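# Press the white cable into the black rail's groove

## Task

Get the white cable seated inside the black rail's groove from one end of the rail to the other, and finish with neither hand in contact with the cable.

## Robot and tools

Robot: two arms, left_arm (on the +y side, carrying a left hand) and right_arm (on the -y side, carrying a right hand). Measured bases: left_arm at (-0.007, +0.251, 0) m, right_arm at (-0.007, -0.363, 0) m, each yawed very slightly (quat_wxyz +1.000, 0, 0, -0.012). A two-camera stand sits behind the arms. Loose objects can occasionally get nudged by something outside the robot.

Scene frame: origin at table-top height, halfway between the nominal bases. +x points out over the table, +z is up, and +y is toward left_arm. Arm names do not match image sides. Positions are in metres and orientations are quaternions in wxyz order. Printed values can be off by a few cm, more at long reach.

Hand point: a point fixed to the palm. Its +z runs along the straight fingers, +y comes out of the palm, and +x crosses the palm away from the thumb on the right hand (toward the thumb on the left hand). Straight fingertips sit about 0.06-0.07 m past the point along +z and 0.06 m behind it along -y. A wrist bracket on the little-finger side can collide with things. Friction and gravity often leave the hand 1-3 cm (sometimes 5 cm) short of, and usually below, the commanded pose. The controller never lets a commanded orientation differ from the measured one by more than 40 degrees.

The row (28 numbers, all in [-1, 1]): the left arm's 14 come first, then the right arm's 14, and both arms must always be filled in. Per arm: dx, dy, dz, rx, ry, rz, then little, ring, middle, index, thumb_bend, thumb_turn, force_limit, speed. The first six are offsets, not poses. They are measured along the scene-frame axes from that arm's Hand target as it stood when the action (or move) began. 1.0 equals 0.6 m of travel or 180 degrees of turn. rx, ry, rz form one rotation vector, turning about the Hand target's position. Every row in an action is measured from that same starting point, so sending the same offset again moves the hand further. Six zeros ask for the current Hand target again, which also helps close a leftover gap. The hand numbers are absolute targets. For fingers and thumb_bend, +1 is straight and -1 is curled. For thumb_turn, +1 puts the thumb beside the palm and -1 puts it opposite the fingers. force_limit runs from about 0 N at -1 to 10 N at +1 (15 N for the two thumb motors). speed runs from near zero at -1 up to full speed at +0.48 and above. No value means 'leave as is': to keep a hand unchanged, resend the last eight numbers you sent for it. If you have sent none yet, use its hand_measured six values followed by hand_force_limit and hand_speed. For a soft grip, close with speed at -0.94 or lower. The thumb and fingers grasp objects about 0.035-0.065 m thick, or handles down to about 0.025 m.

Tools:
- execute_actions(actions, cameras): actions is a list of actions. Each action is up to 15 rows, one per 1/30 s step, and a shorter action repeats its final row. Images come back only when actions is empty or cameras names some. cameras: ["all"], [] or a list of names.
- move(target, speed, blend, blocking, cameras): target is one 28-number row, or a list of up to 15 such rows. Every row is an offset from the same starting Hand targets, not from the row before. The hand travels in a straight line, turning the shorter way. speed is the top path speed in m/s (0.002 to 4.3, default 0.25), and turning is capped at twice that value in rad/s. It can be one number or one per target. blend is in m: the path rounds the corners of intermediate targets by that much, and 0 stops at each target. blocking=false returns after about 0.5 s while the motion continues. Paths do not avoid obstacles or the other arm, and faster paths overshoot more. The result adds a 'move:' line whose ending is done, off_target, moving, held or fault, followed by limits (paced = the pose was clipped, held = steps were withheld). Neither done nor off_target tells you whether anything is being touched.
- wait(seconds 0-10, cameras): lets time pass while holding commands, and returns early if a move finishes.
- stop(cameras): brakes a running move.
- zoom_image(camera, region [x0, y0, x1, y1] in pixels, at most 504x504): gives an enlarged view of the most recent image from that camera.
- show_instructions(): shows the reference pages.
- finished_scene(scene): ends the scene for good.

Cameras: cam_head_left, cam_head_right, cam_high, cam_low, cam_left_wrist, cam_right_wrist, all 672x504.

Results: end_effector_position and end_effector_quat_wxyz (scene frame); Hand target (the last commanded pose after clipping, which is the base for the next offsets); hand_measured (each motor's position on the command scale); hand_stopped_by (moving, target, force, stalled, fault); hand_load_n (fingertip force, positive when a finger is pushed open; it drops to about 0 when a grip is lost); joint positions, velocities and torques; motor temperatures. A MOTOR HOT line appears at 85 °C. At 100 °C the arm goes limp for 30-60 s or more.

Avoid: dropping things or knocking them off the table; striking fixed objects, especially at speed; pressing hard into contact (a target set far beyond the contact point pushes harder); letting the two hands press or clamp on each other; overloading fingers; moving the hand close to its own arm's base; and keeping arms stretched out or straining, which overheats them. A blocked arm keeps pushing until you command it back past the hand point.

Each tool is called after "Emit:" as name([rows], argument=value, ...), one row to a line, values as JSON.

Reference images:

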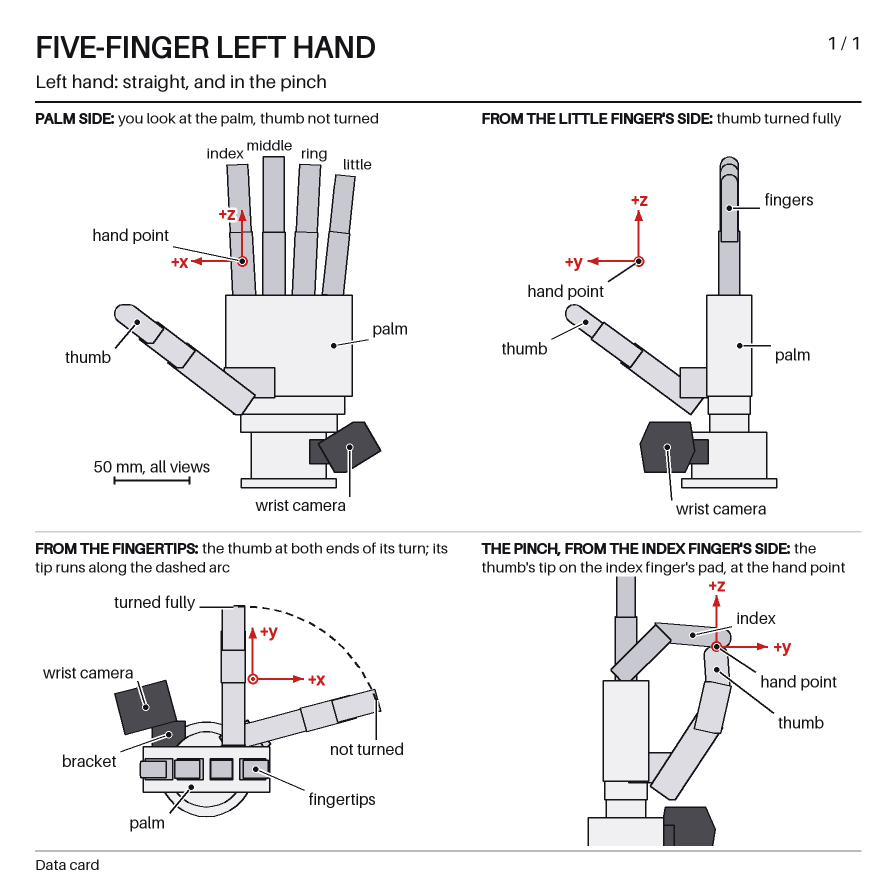

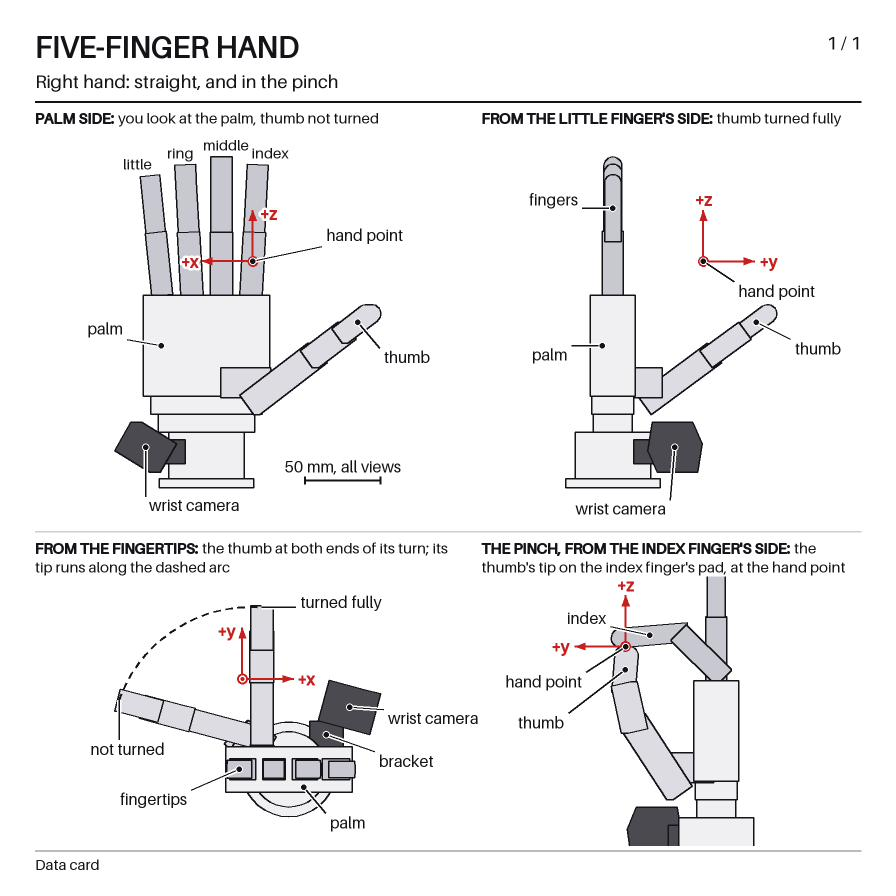

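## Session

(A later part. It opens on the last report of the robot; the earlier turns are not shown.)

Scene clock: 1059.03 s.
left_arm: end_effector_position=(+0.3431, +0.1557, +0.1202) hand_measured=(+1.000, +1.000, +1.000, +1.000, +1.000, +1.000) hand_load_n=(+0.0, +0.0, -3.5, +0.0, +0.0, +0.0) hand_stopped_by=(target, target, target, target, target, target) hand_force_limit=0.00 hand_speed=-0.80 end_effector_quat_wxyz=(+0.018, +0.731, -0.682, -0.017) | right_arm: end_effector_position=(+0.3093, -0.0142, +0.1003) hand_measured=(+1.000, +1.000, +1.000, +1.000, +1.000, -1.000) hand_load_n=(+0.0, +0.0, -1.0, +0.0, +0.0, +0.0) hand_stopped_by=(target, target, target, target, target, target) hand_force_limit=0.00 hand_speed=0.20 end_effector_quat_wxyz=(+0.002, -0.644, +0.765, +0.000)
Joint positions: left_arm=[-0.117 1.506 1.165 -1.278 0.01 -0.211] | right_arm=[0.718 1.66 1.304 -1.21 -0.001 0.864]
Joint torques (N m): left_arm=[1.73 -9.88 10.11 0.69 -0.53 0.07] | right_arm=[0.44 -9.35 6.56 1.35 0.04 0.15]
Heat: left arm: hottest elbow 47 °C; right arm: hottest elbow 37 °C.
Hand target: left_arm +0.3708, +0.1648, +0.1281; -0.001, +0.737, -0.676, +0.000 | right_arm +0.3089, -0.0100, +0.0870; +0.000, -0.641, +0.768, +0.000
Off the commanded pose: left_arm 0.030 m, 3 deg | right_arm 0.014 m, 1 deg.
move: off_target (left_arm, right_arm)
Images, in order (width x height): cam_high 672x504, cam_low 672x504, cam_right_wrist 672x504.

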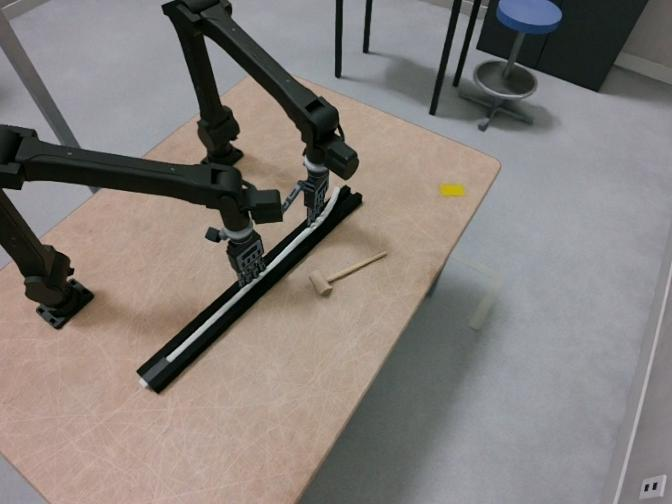

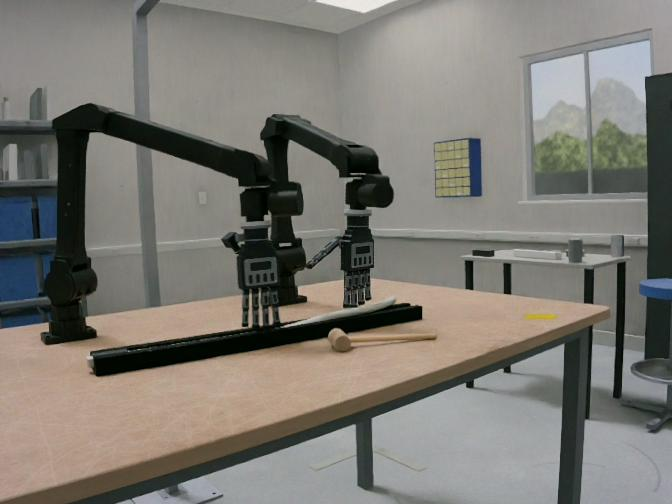

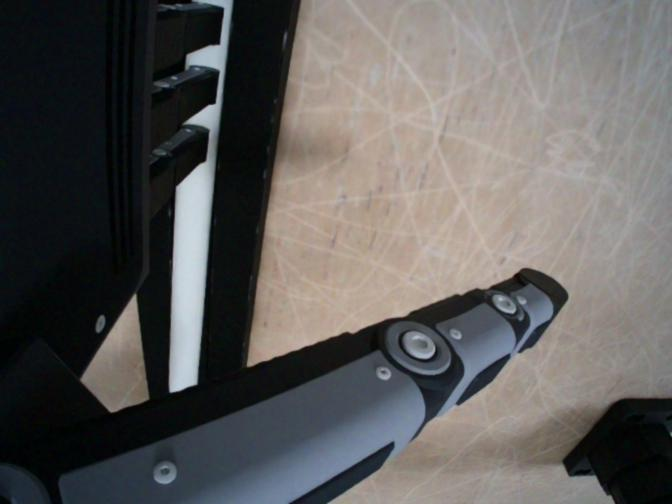

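Emit:
move([
  [0,0,0,0,0,0,1,1,1,1,1,-1,0,0.2,0,0,0.05,0,0,0,1,1,1,1,1,-1,0.0,0.2],
  [-0.06,0.015,0,0,0,-0.075,1,1,1,1,1,-1,0,0.2,0.01,0.06,0.05,0,0,0,1,1,1,1,1,-1,0.0,0.2],
], speed=0.08, cameras=["all"])

Emit:
zoom_image(camera="cam_high", region=[220, 160, 380, 300])

Emit:
zoom_image(camera="cam_low", region=[200, 230, 430, 390])

Scene clock: 1094.10 s.
left_arm: end_effector_position=(+0.3312, +0.1711, +0.1216) hand_measured=(+1.000, +1.000, +1.000, +1.000, +1.000, -1.000) hand_load_n=(+0.0, +0.0, +0.0, +0.0, +0.0, +0.0) hand_stopped_by=(target, target, target, target, target, target) hand_force_limit=0.00 hand_speed=0.20 end_effector_quat_wxyz=(-0.010, -0.657, +0.754, +0.012) | right_arm: end_effector_position=(+0.3076, +0.0129, +0.1131) hand_measured=(+1.000, +1.000, +1.000, +1.000, +1.000, -1.000) hand_load_n=(+0.0, +0.0, +0.0, +0.0, +0.0, +0.0) hand_stopped_by=(target, target, target, target, target, target) hand_force_limit=0.00 hand_speed=0.20 end_effector_quat_wxyz=(-0.004, -0.644, +0.765, +0.000)
Joint positions: left_arm=[-0.116 1.477 1.14 -1.265 0.001 -0.003] | right_arm=[0.762 1.697 1.387 -1.268 0 0.91]
Joint torques (N m): left_arm=[0.26 -12.57 6.54 0.51 -0.18 0.15] | right_arm=[0.44 -9.64 11.15 0.1 -0.01 0.17]
Heat: left arm: hottest elbow 47 °C; right arm: hottest elbow 36 °C.
Hand target: left_arm +0.3349, +0.1738, +0.1281; +0.001, -0.653, +0.757, +0.000 | right_arm +0.3148, +0.0261, +0.1170; +0.000, -0.641, +0.767, +0.000
Off the commanded pose: left_arm 0.008 m, 2 deg | right_arm 0.016 m, 1 deg.
move: off_target (right_arm)

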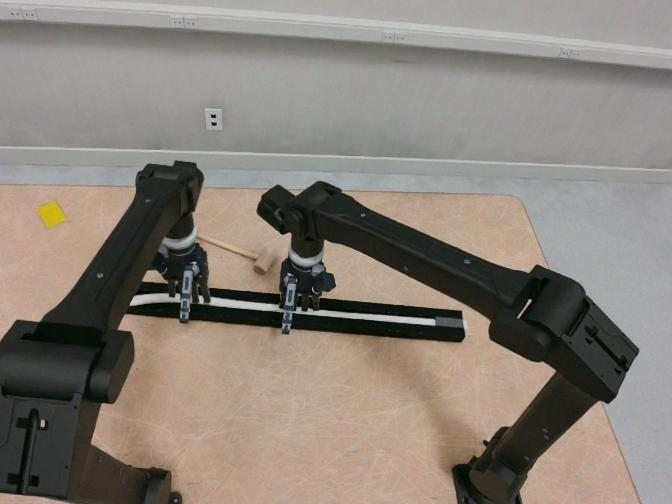

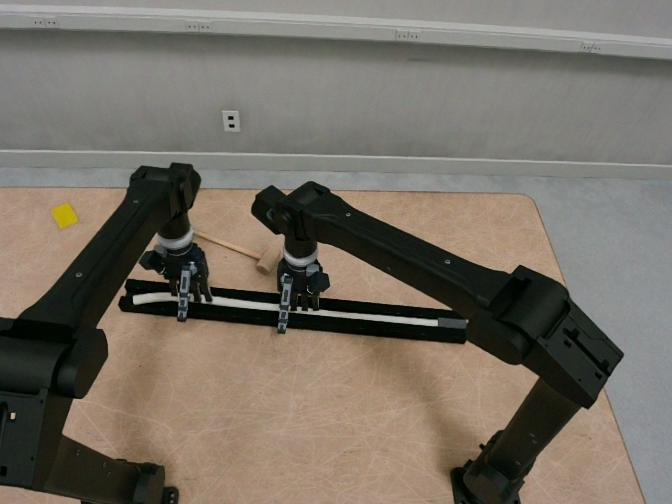

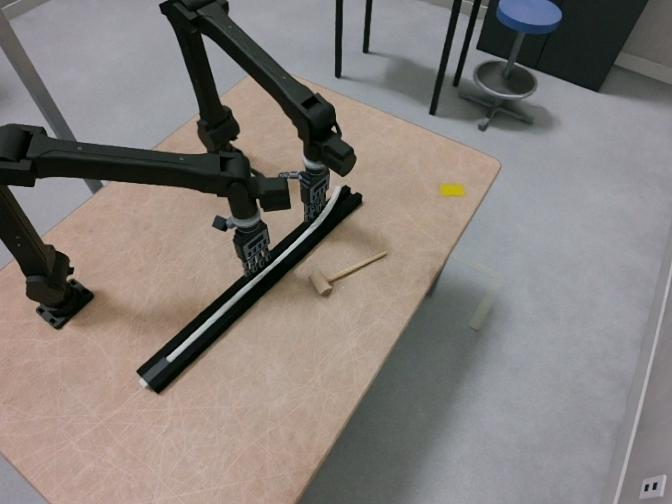

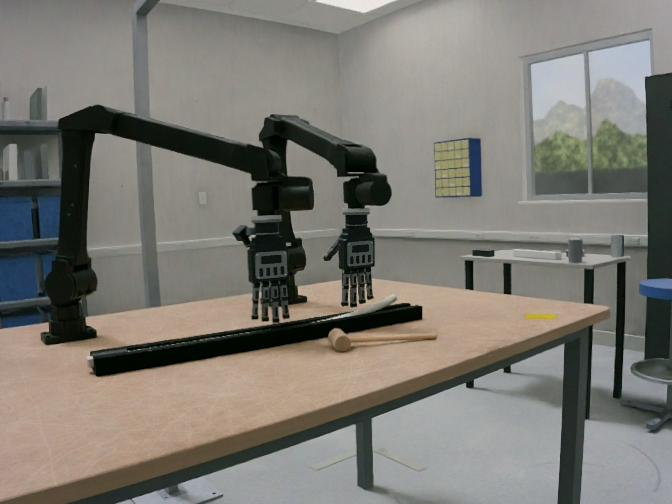

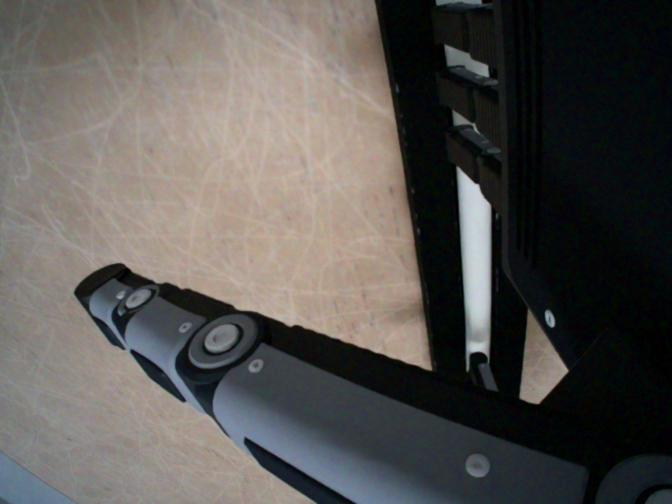

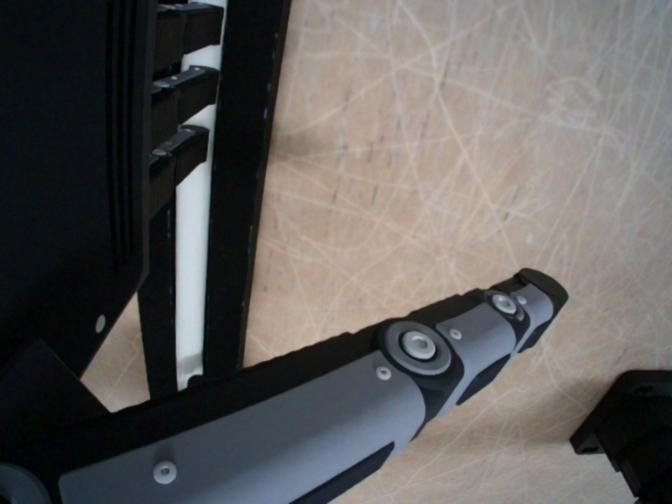

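Scaled by 3.150 from the camera's 672x504 image, which has a finer 960x720 frame.

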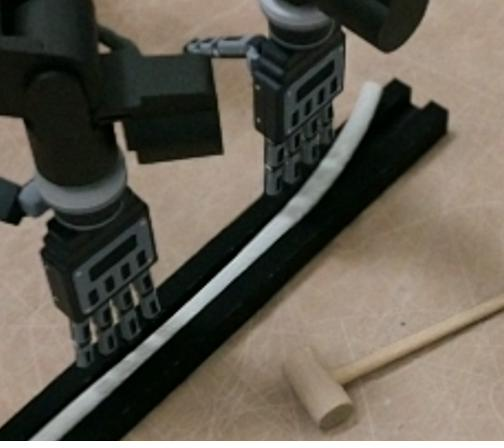

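Scaled by 2.191 from the camera's 672x504 image, which has a finer 960x720 frame.

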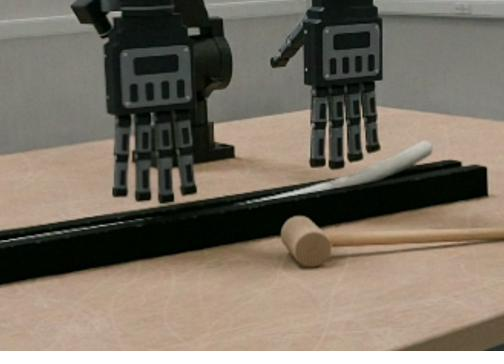

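Emit:
move([
  [0,0,0,0,0,0,1,1,1,1,1,-1,0,0.2,0.02,0.067,0.0,0,0,0,1,1,1,1,1,-1,0.0,0.2],
  [0.0,0,-0.05,0,0,0,1,1,1,1,1,-1,0,0.2,0.02,0.067,-0.045,0,0,0,1,1,1,1,1,-1,0.0,0.2],
], speed=0.06, cameras=["all"])

Emit:
zoom_image(camera="cam_high", region=[220, 160, 380, 300])

Emit:
zoom_image(camera="cam_low", region=[200, 230, 430, 390])

Scene clock: 1121.10 s.
left_arm: end_effector_position=(+0.3315, +0.1712, +0.1053) hand_measured=(+1.000, +1.000, +1.000, +1.000, +1.000, -1.000) hand_load_n=(+0.0, +0.0, -2.0, +0.0, +0.0, +0.0) hand_stopped_by=(target, target, target, target, target, target) hand_force_limit=0.00 hand_speed=0.20 end_effector_quat_wxyz=(-0.003, -0.656, +0.755, +0.003) | right_arm: end_effector_position=(+0.3265, +0.0593, +0.1030) hand_measured=(+1.000, +1.000, +1.000, +1.000, +1.000, -1.000) hand_load_n=(+0.0, +0.0, -0.5, +0.0, +0.0, +0.0) hand_stopped_by=(target, target, target, target, target, target) hand_force_limit=0.00 hand_speed=0.20 end_effector_quat_wxyz=(+0.004, -0.644, +0.765, +0.001)
Joint positions: left_arm=[-0.116 1.477 1.099 -1.202 0.001 -0.001] | right_arm=[0.802 1.808 1.512 -1.267 0 0.949]
Joint torques (N m): left_arm=[0.26 -10.23 5.67 1.35 -0.18 0.12] | right_arm=[0.26 -11.34 7.84 1.13 0.02 0.15]
Heat: left arm: hottest elbow 47 °C; right arm: hottest elbow 38 °C.
Hand target: left_arm +0.3349, +0.1738, +0.0982; +0.001, -0.653, +0.757, +0.000 | right_arm +0.3269, +0.0663, +0.0900; +0.000, -0.641, +0.768, +0.000
Off the commanded pose: left_arm 0.008 m, 1 deg | right_arm 0.015 m, 1 deg.
move: off_target (right_arm)

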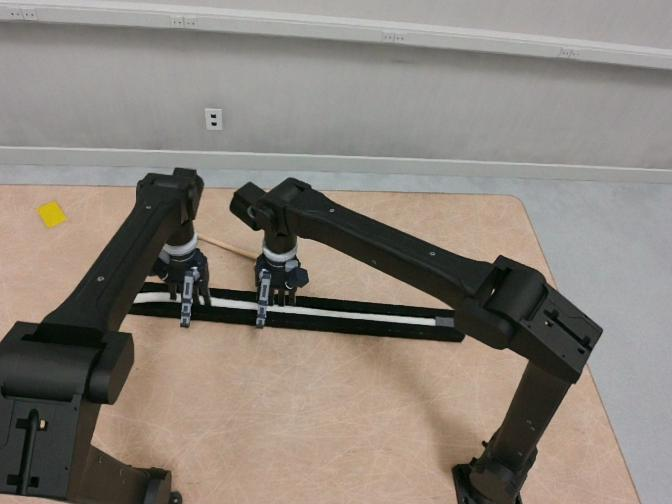

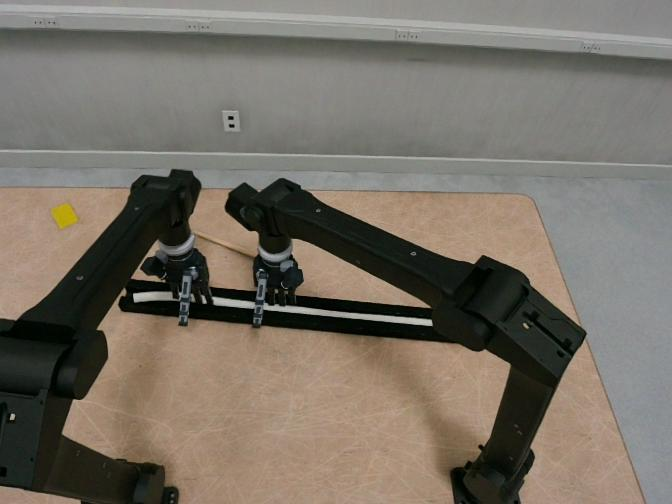

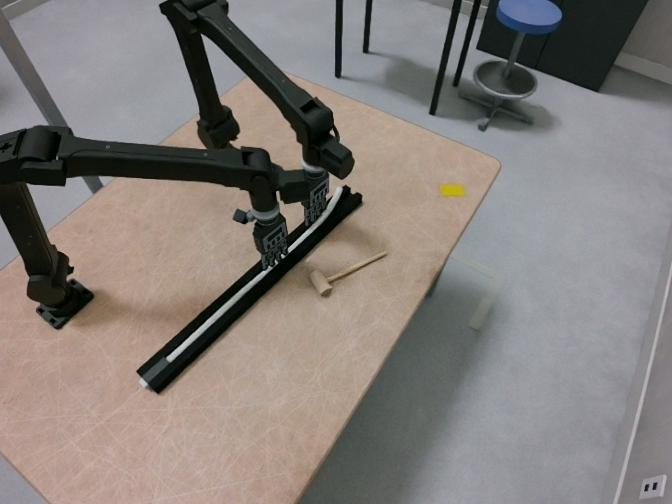

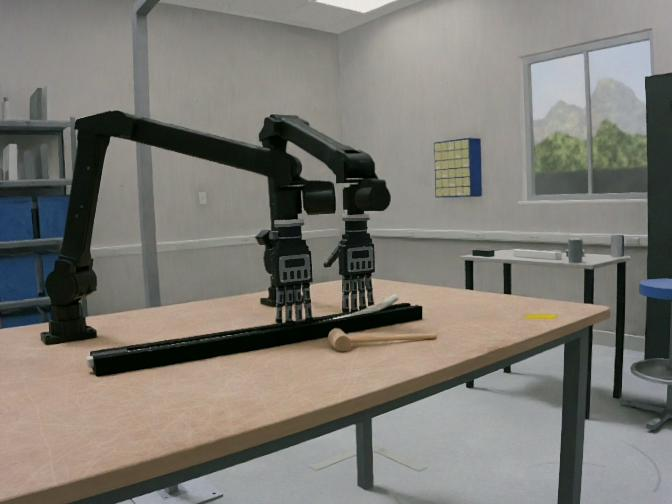

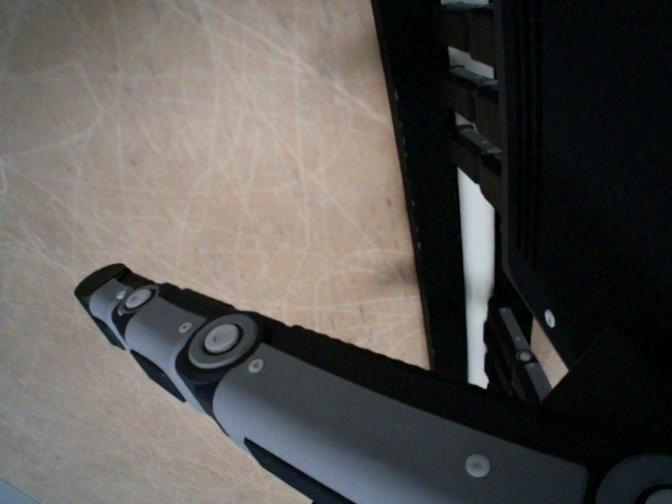

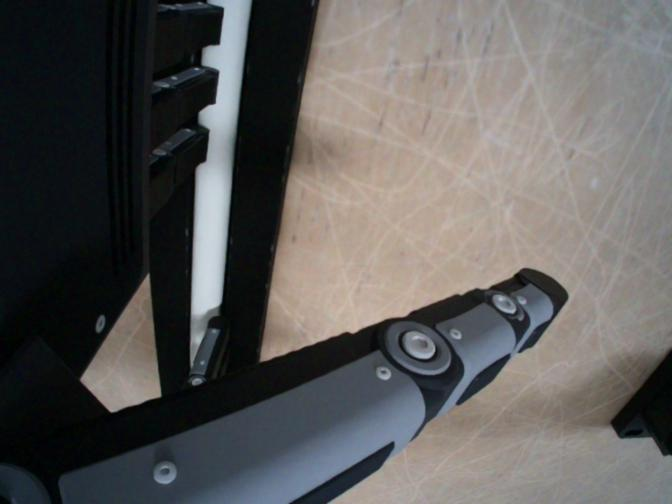

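Scaled by 3.150 from the camera's 672x504 image, which has a finer 960x720 frame.

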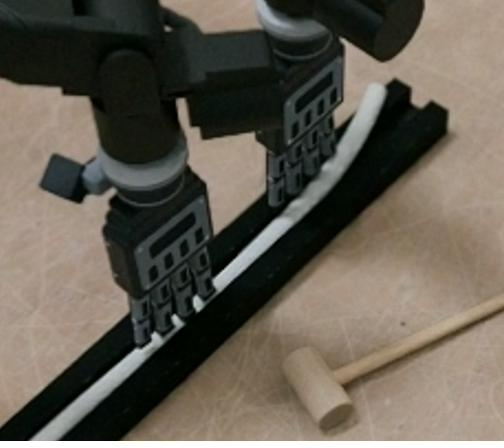

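Scaled by 2.191 from the camera's 672x504 image, which has a finer 960x720 frame.

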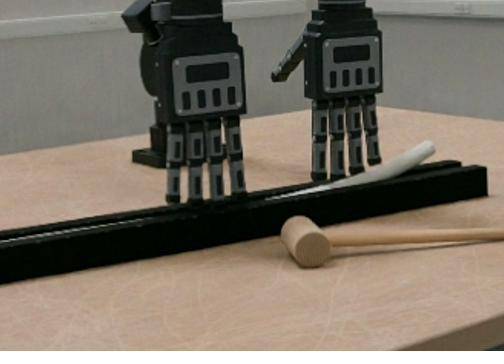

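Emit:
move(target=[0,0,-0.03,0,0,0,1,1,1,1,1,-1,0,0.2,-0.008,0,0.03,0,0,0,1,1,1,1,1,-1,0.0,0.2], speed=0.06, cameras=["cam_head_left","cam_high","cam_low","cam_left_wrist"])

Emit:
zoom_image(camera="cam_high", region=[260, 160, 380, 260])

Emit:
zoom_image(camera="cam_low", region=[260, 230, 430, 350])

Emit:
zoom_image(camera="cam_head_left", region=[110, 240, 310, 360])

Scene clock: 1151.30 s.
left_arm: end_effector_position=(+0.3302, +0.1715, +0.1024) hand_measured=(+1.000, +1.000, +1.000, +1.000, +1.000, -1.000) hand_load_n=(+0.0, -0.5, -5.0, +0.0, +0.0, +0.0) hand_stopped_by=(target, target, target, target, target, target) hand_force_limit=0.00 hand_speed=0.20 end_effector_quat_wxyz=(+0.002, -0.655, +0.756, -0.003) | right_arm: end_effector_position=(+0.3238, +0.0596, +0.1031) hand_measured=(+1.000, +1.000, +1.000, +1.000, +1.000, -1.000) hand_load_n=(+0.0, +0.0, +0.0, +0.0, +0.0, +0.0) hand_stopped_by=(target, target, target, target, target, target) hand_force_limit=0.00 hand_speed=0.20 end_effector_quat_wxyz=(+0.000, -0.643, +0.766, +0.000)
Joint positions: left_arm=[-0.116 1.465 1.08 -1.179 0.001 0.002] | right_arm=[0.806 1.808 1.512 -1.274 0 0.955]
Joint torques (N m): left_arm=[0.26 -7.77 4.89 2.55 -0.17 0.1] | right_arm=[0.44 -12.98 9.32 -0.02 0 0.2]
Heat: left arm: hottest elbow 43 °C; right arm: hottest elbow 38 °C.
Hand target: left_arm +0.3349, +0.1738, +0.0801; +0.001, -0.653, +0.757, +0.000 | right_arm +0.3221, +0.0663, +0.1080; +0.000, -0.641, +0.768, +0.000
Off the commanded pose: left_arm 0.023 m, 0 deg | right_arm 0.009 m, 0 deg.
move: off_target (left_arm)
Images, in order (width x height): cam_head_left 672x504, cam_high 672x504, cam_low 672x504, cam_left_wrist 672x504.

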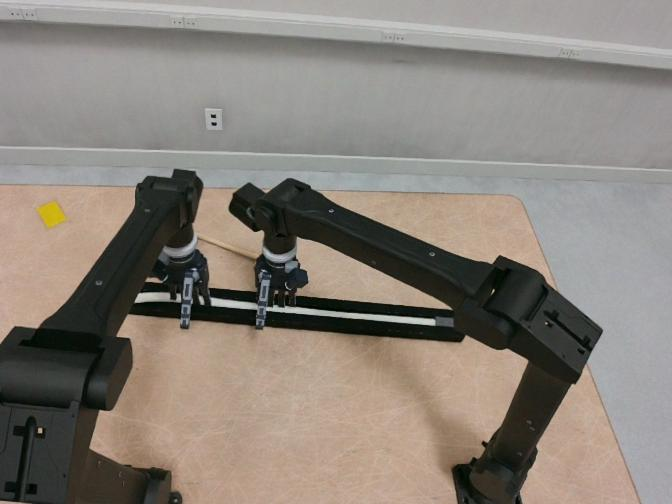

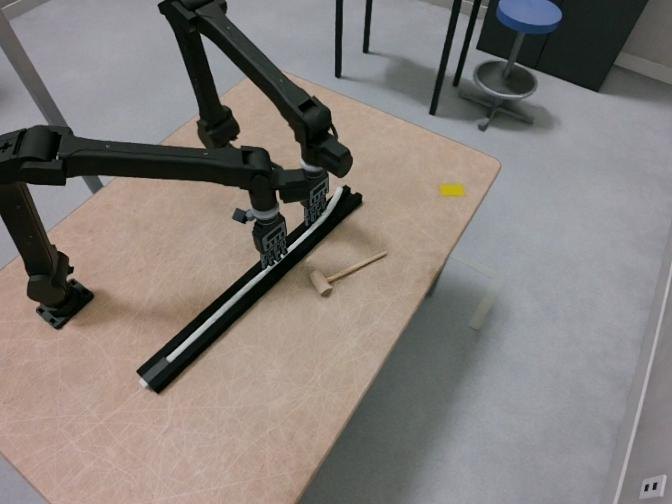

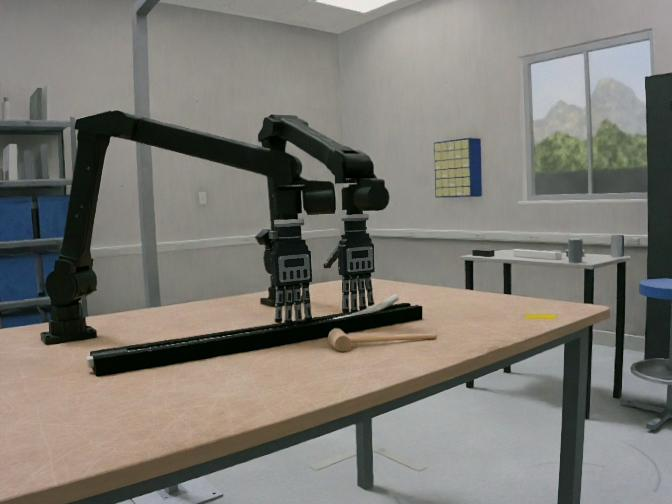

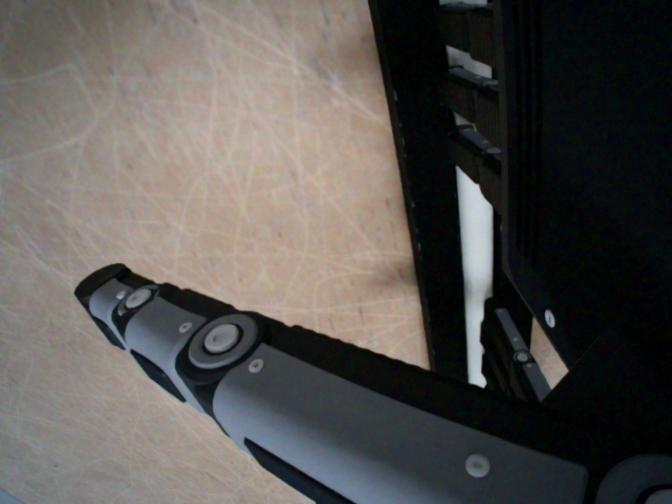

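Scaled by 4.200 from the camera's 672x504 image, which has a finer 960x720 frame.

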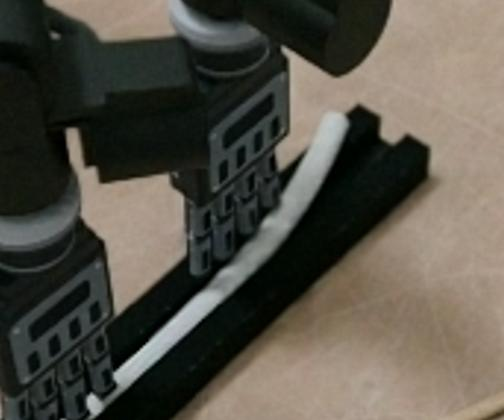

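Scaled by 2.965 from the camera's 672x504 image, which has a finer 960x720 frame.

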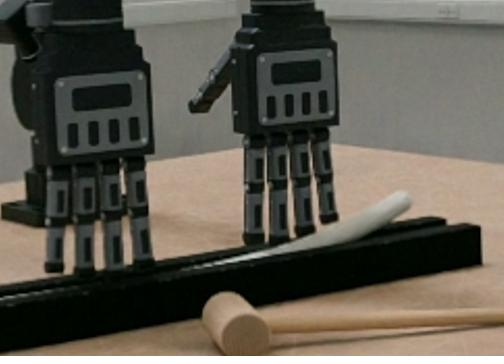

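Scaled by 2.520 from the camera's 672x504 image, which has a finer 960x720 frame.

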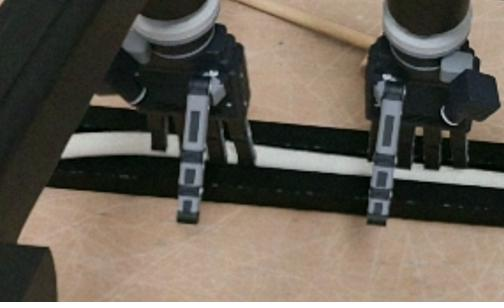

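Emit:
move([
  [0,0,0.083,0,0,0,1,1,1,1,1,-1,0,0.2,-0.008,-0.1,0.03,0,0,0,1,1,1,1,1,-1,0.0,0.2],
  [0.0252,0.0487,0.083,0,0,0,1,1,1,1,1,-1,0,0.2,-0.008,-0.1,0.03,0,0,0,1,1,1,1,1,-1,0.0,0.2],
  [0.0252,0.0487,0.02,0,0,0,1,1,1,1,1,-1,0,0.2,-0.008,-0.1,0.03,0,0,0,1,1,1,1,1,-1,0.0,0.2],
], speed=0.08, cameras=["cam_head_left","cam_high","cam_low","cam_left_wrist"])

Emit:
zoom_image(camera="cam_high", region=[260, 160, 380, 260])

Emit:
zoom_image(camera="cam_low", region=[260, 230, 430, 350])

Emit:
zoom_image(camera="cam_head_left", region=[110, 240, 310, 360])

Scene clock: 1198.20 s.
left_arm: end_effector_position=(+0.3443, +0.1991, +0.1022) hand_measured=(+1.000, +1.000, +1.000, +1.000, +1.000, -1.000) hand_load_n=(+0.0, +0.0, -2.5, +0.0, +0.0, +0.0) hand_stopped_by=(target, target, target, target, target, target) hand_force_limit=0.00 hand_speed=0.20 end_effector_quat_wxyz=(+0.000, -0.654, +0.756, +0.002) | right_arm: end_effector_position=(+0.3180, +0.0120, +0.1175) hand_measured=(+1.000, +1.000, +1.000, +1.000, +1.000, -1.000) hand_load_n=(+0.0, +0.0, +0.0, +0.0, +0.0, +0.0) hand_stopped_by=(target, target, target, target, target, target) hand_force_limit=0.00 hand_speed=0.20 end_effector_quat_wxyz=(-0.003, -0.637, +0.771, +0.000)
Joint positions: left_arm=[-0.048 1.5 1.117 -1.19 -0.003 0.073] | right_arm=[0.746 1.708 1.413 -1.282 0 0.912]
Joint torques (N m): left_arm=[0.67 -9.52 6.09 1.42 -0.06 0.1] | right_arm=[-0.97 -13.39 7.54 0.09 0.01 -0.15]
Motor temperatures (°C): left_arm=[27 25 42 27 27 23] | right_arm=[24 31 39 23 23 24]
Heat: left arm: hottest elbow 42 °C; right arm: hottest elbow 39 °C.
Hand target: left_arm +0.3501, +0.2030, +0.0922; +0.001, -0.653, +0.757, -0.001 | right_arm +0.3174, +0.0063, +0.1261; +0.000, -0.641, +0.768, +0.000
Off the commanded pose: left_arm 0.012 m, 0 deg | right_arm 0.010 m, 1 deg.
move: off_target (left_arm)
Images, in order (width x height): cam_head_left 672x504, cam_high 672x504, cam_low 672x504, cam_left_wrist 672x504.

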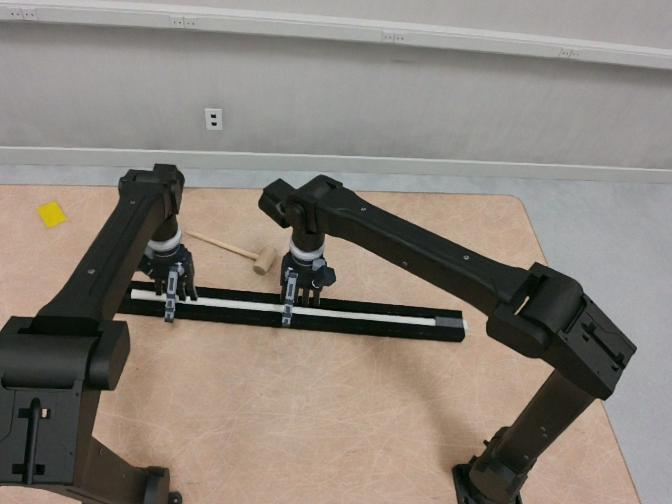

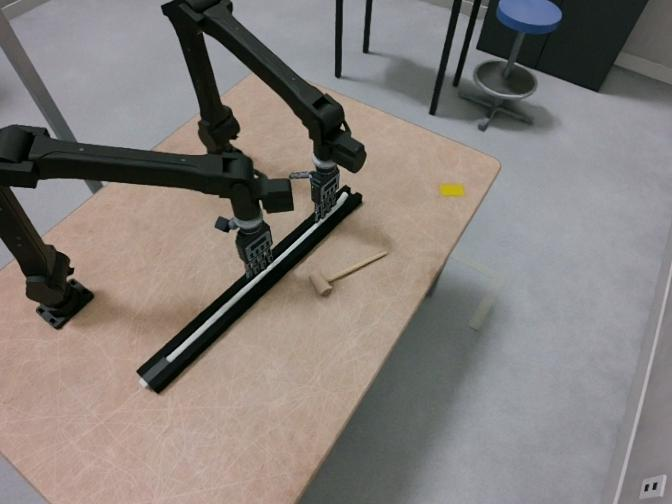

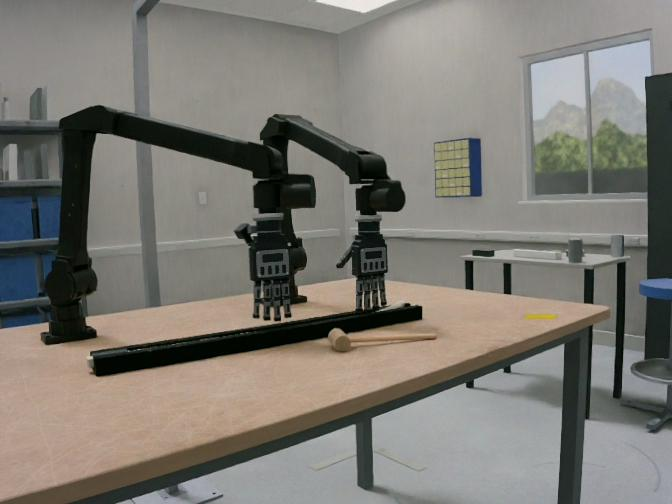

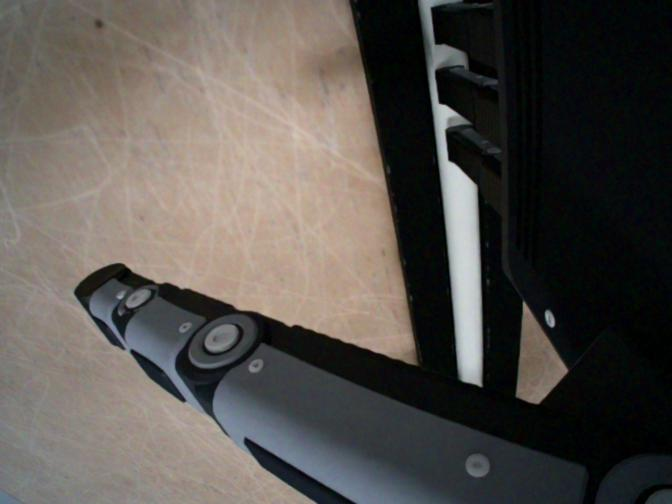

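Scaled by 4.200 from the camera's 672x504 image, which has a finer 960x720 frame.

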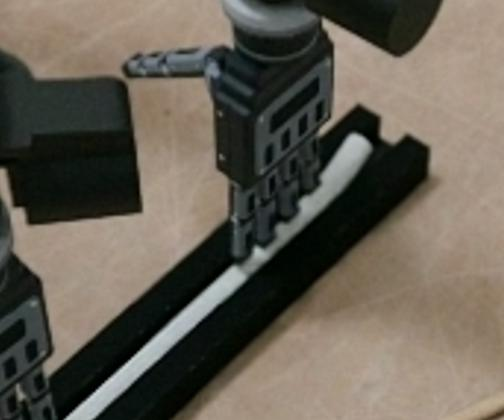

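Scaled by 2.965 from the camera's 672x504 image, which has a finer 960x720 frame.

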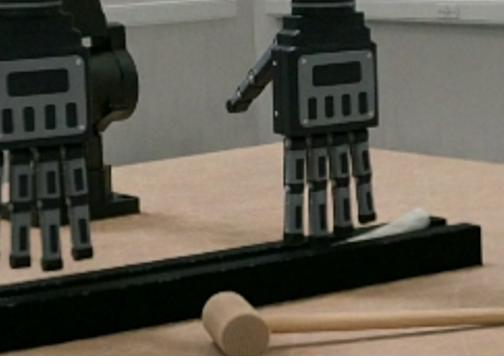

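Scaled by 2.520 from the camera's 672x504 image, which has a finer 960x720 frame.

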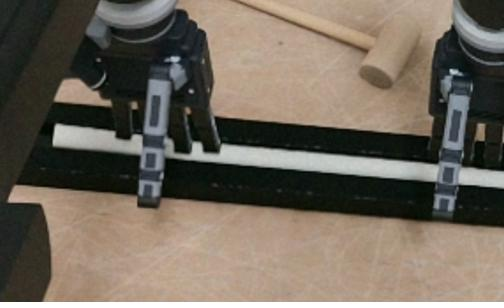

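Emit:
move([
  [0,0,0.063,0,0,0,1,1,1,1,1,-1,0,0.2,0,0,0,0,0,0,1,1,1,1,1,-1,0.0,0.2],
  [0.0165,0.0767,0.063,0,0,0,1,1,1,1,1,-1,0,0.2,0,0,0.0,0,0,0,1,1,1,1,1,-1,0.0,0.2],
  [0.0165,0.0767,-0.005,0,0,0,1,1,1,1,1,-1,0,0.2,0,0,0,0,0,0,1,1,1,1,1,-1,0.0,0.2],
], speed=0.08, cameras=["cam_head_left","cam_high","cam_low","cam_left_wrist"])

Emit:
zoom_image(camera="cam_high", region=[260, 160, 380, 260])

Emit:
zoom_image(camera="cam_low", region=[260, 230, 430, 350])

Emit:
zoom_image(camera="cam_head_left", region=[110, 240, 310, 360])

Scene clock: 1217.43 s.
left_arm: end_effector_position=(+0.3562, +0.2443, +0.1015) hand_measured=(+1.000, +1.000, +1.000, +1.000, +1.000, -1.000) hand_load_n=(+0.0, +0.0, -2.0, +0.0, +0.0, +0.0) hand_stopped_by=(target, target, target, target, target, target) hand_force_limit=0.00 hand_speed=0.20 end_effector_quat_wxyz=(+0.001, -0.653, +0.757, +0.001) | right_arm: end_effector_position=(+0.3180, +0.0120, +0.1175) hand_measured=(+1.000, +1.000, +1.000, +1.000, +1.000, -1.000) hand_load_n=(+0.0, +0.0, +0.0, +0.0, +0.0, +0.0) hand_stopped_by=(target, target, target, target, target, target) hand_force_limit=0.00 hand_speed=0.20 end_effector_quat_wxyz=(-0.003, -0.637, +0.771, +0.000)
Joint positions: left_arm=[0.059 1.526 1.144 -1.188 -0.003 0.182] | right_arm=[0.746 1.708 1.413 -1.282 0 0.912]
Joint torques (N m): left_arm=[0.62 -9.88 5.71 1.52 -0.04 0.08] | right_arm=[-1.03 -13.51 7.51 0.09 0.03 -0.14]
Heat: left arm: hottest elbow 42 °C; right arm: hottest elbow 39 °C.
Hand target: left_arm +0.3599, +0.2490, +0.0892; +0.001, -0.653, +0.757, +0.000 | right_arm +0.3174, +0.0063, +0.1261; +0.000, -0.641, +0.768, +0.000
Off the commanded pose: left_arm 0.014 m, 0 deg | right_arm 0.010 m, 1 deg.
move: off_target (left_arm)
Images, in order (width x height): cam_head_left 672x504, cam_high 672x504, cam_low 672x504, cam_left_wrist 672x504.

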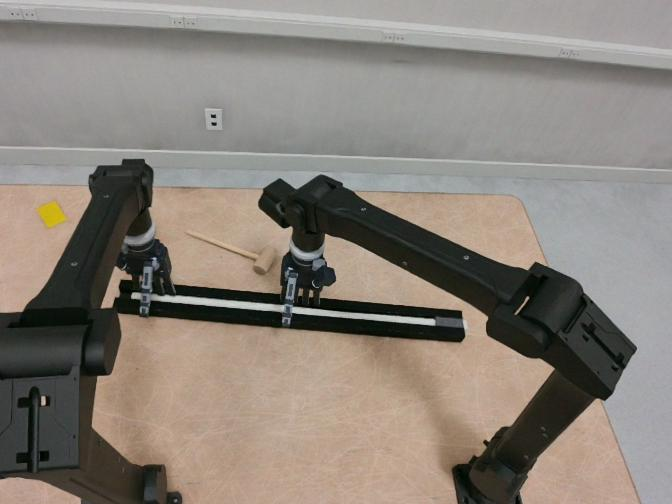

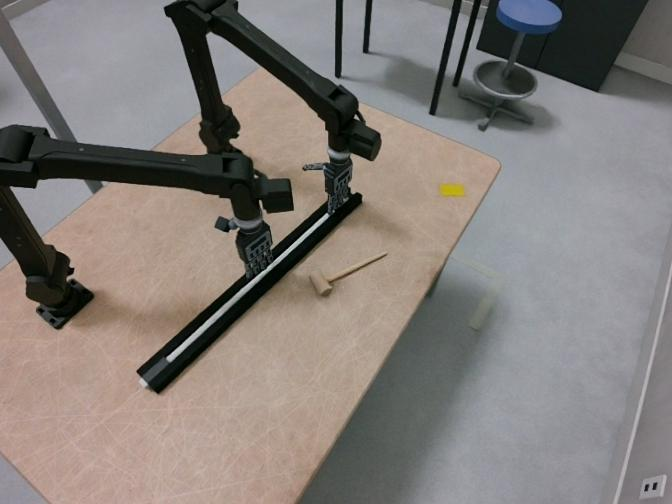

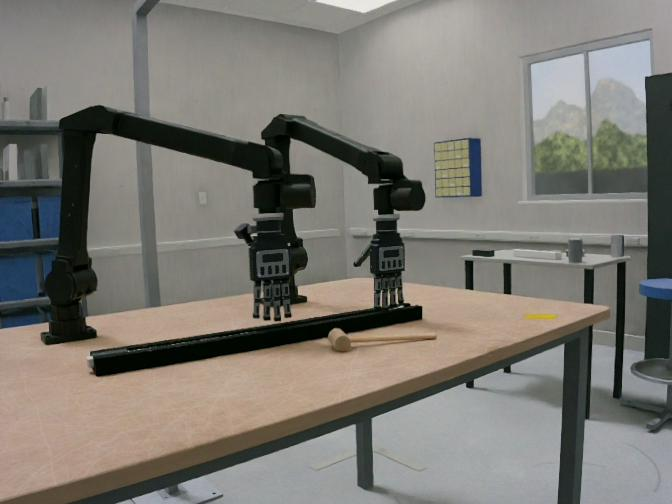

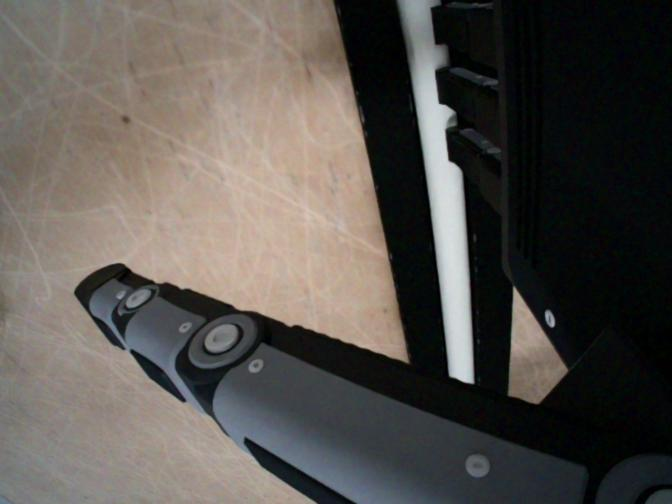

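Scaled by 4.200 from the camera's 672x504 image, which has a finer 960x720 frame.

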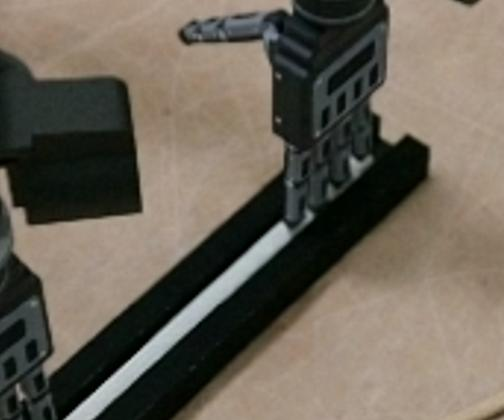

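Scaled by 2.965 from the camera's 672x504 image, which has a finer 960x720 frame.

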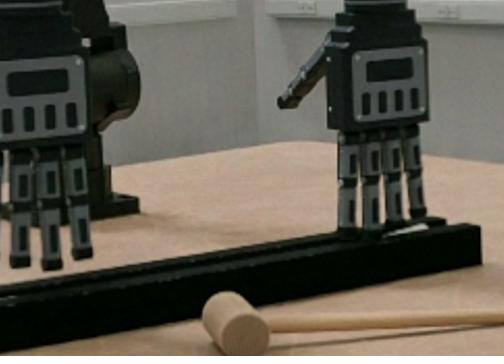

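Scaled by 2.520 from the camera's 672x504 image, which has a finer 960x720 frame.

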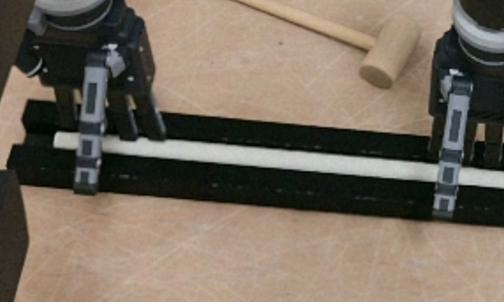

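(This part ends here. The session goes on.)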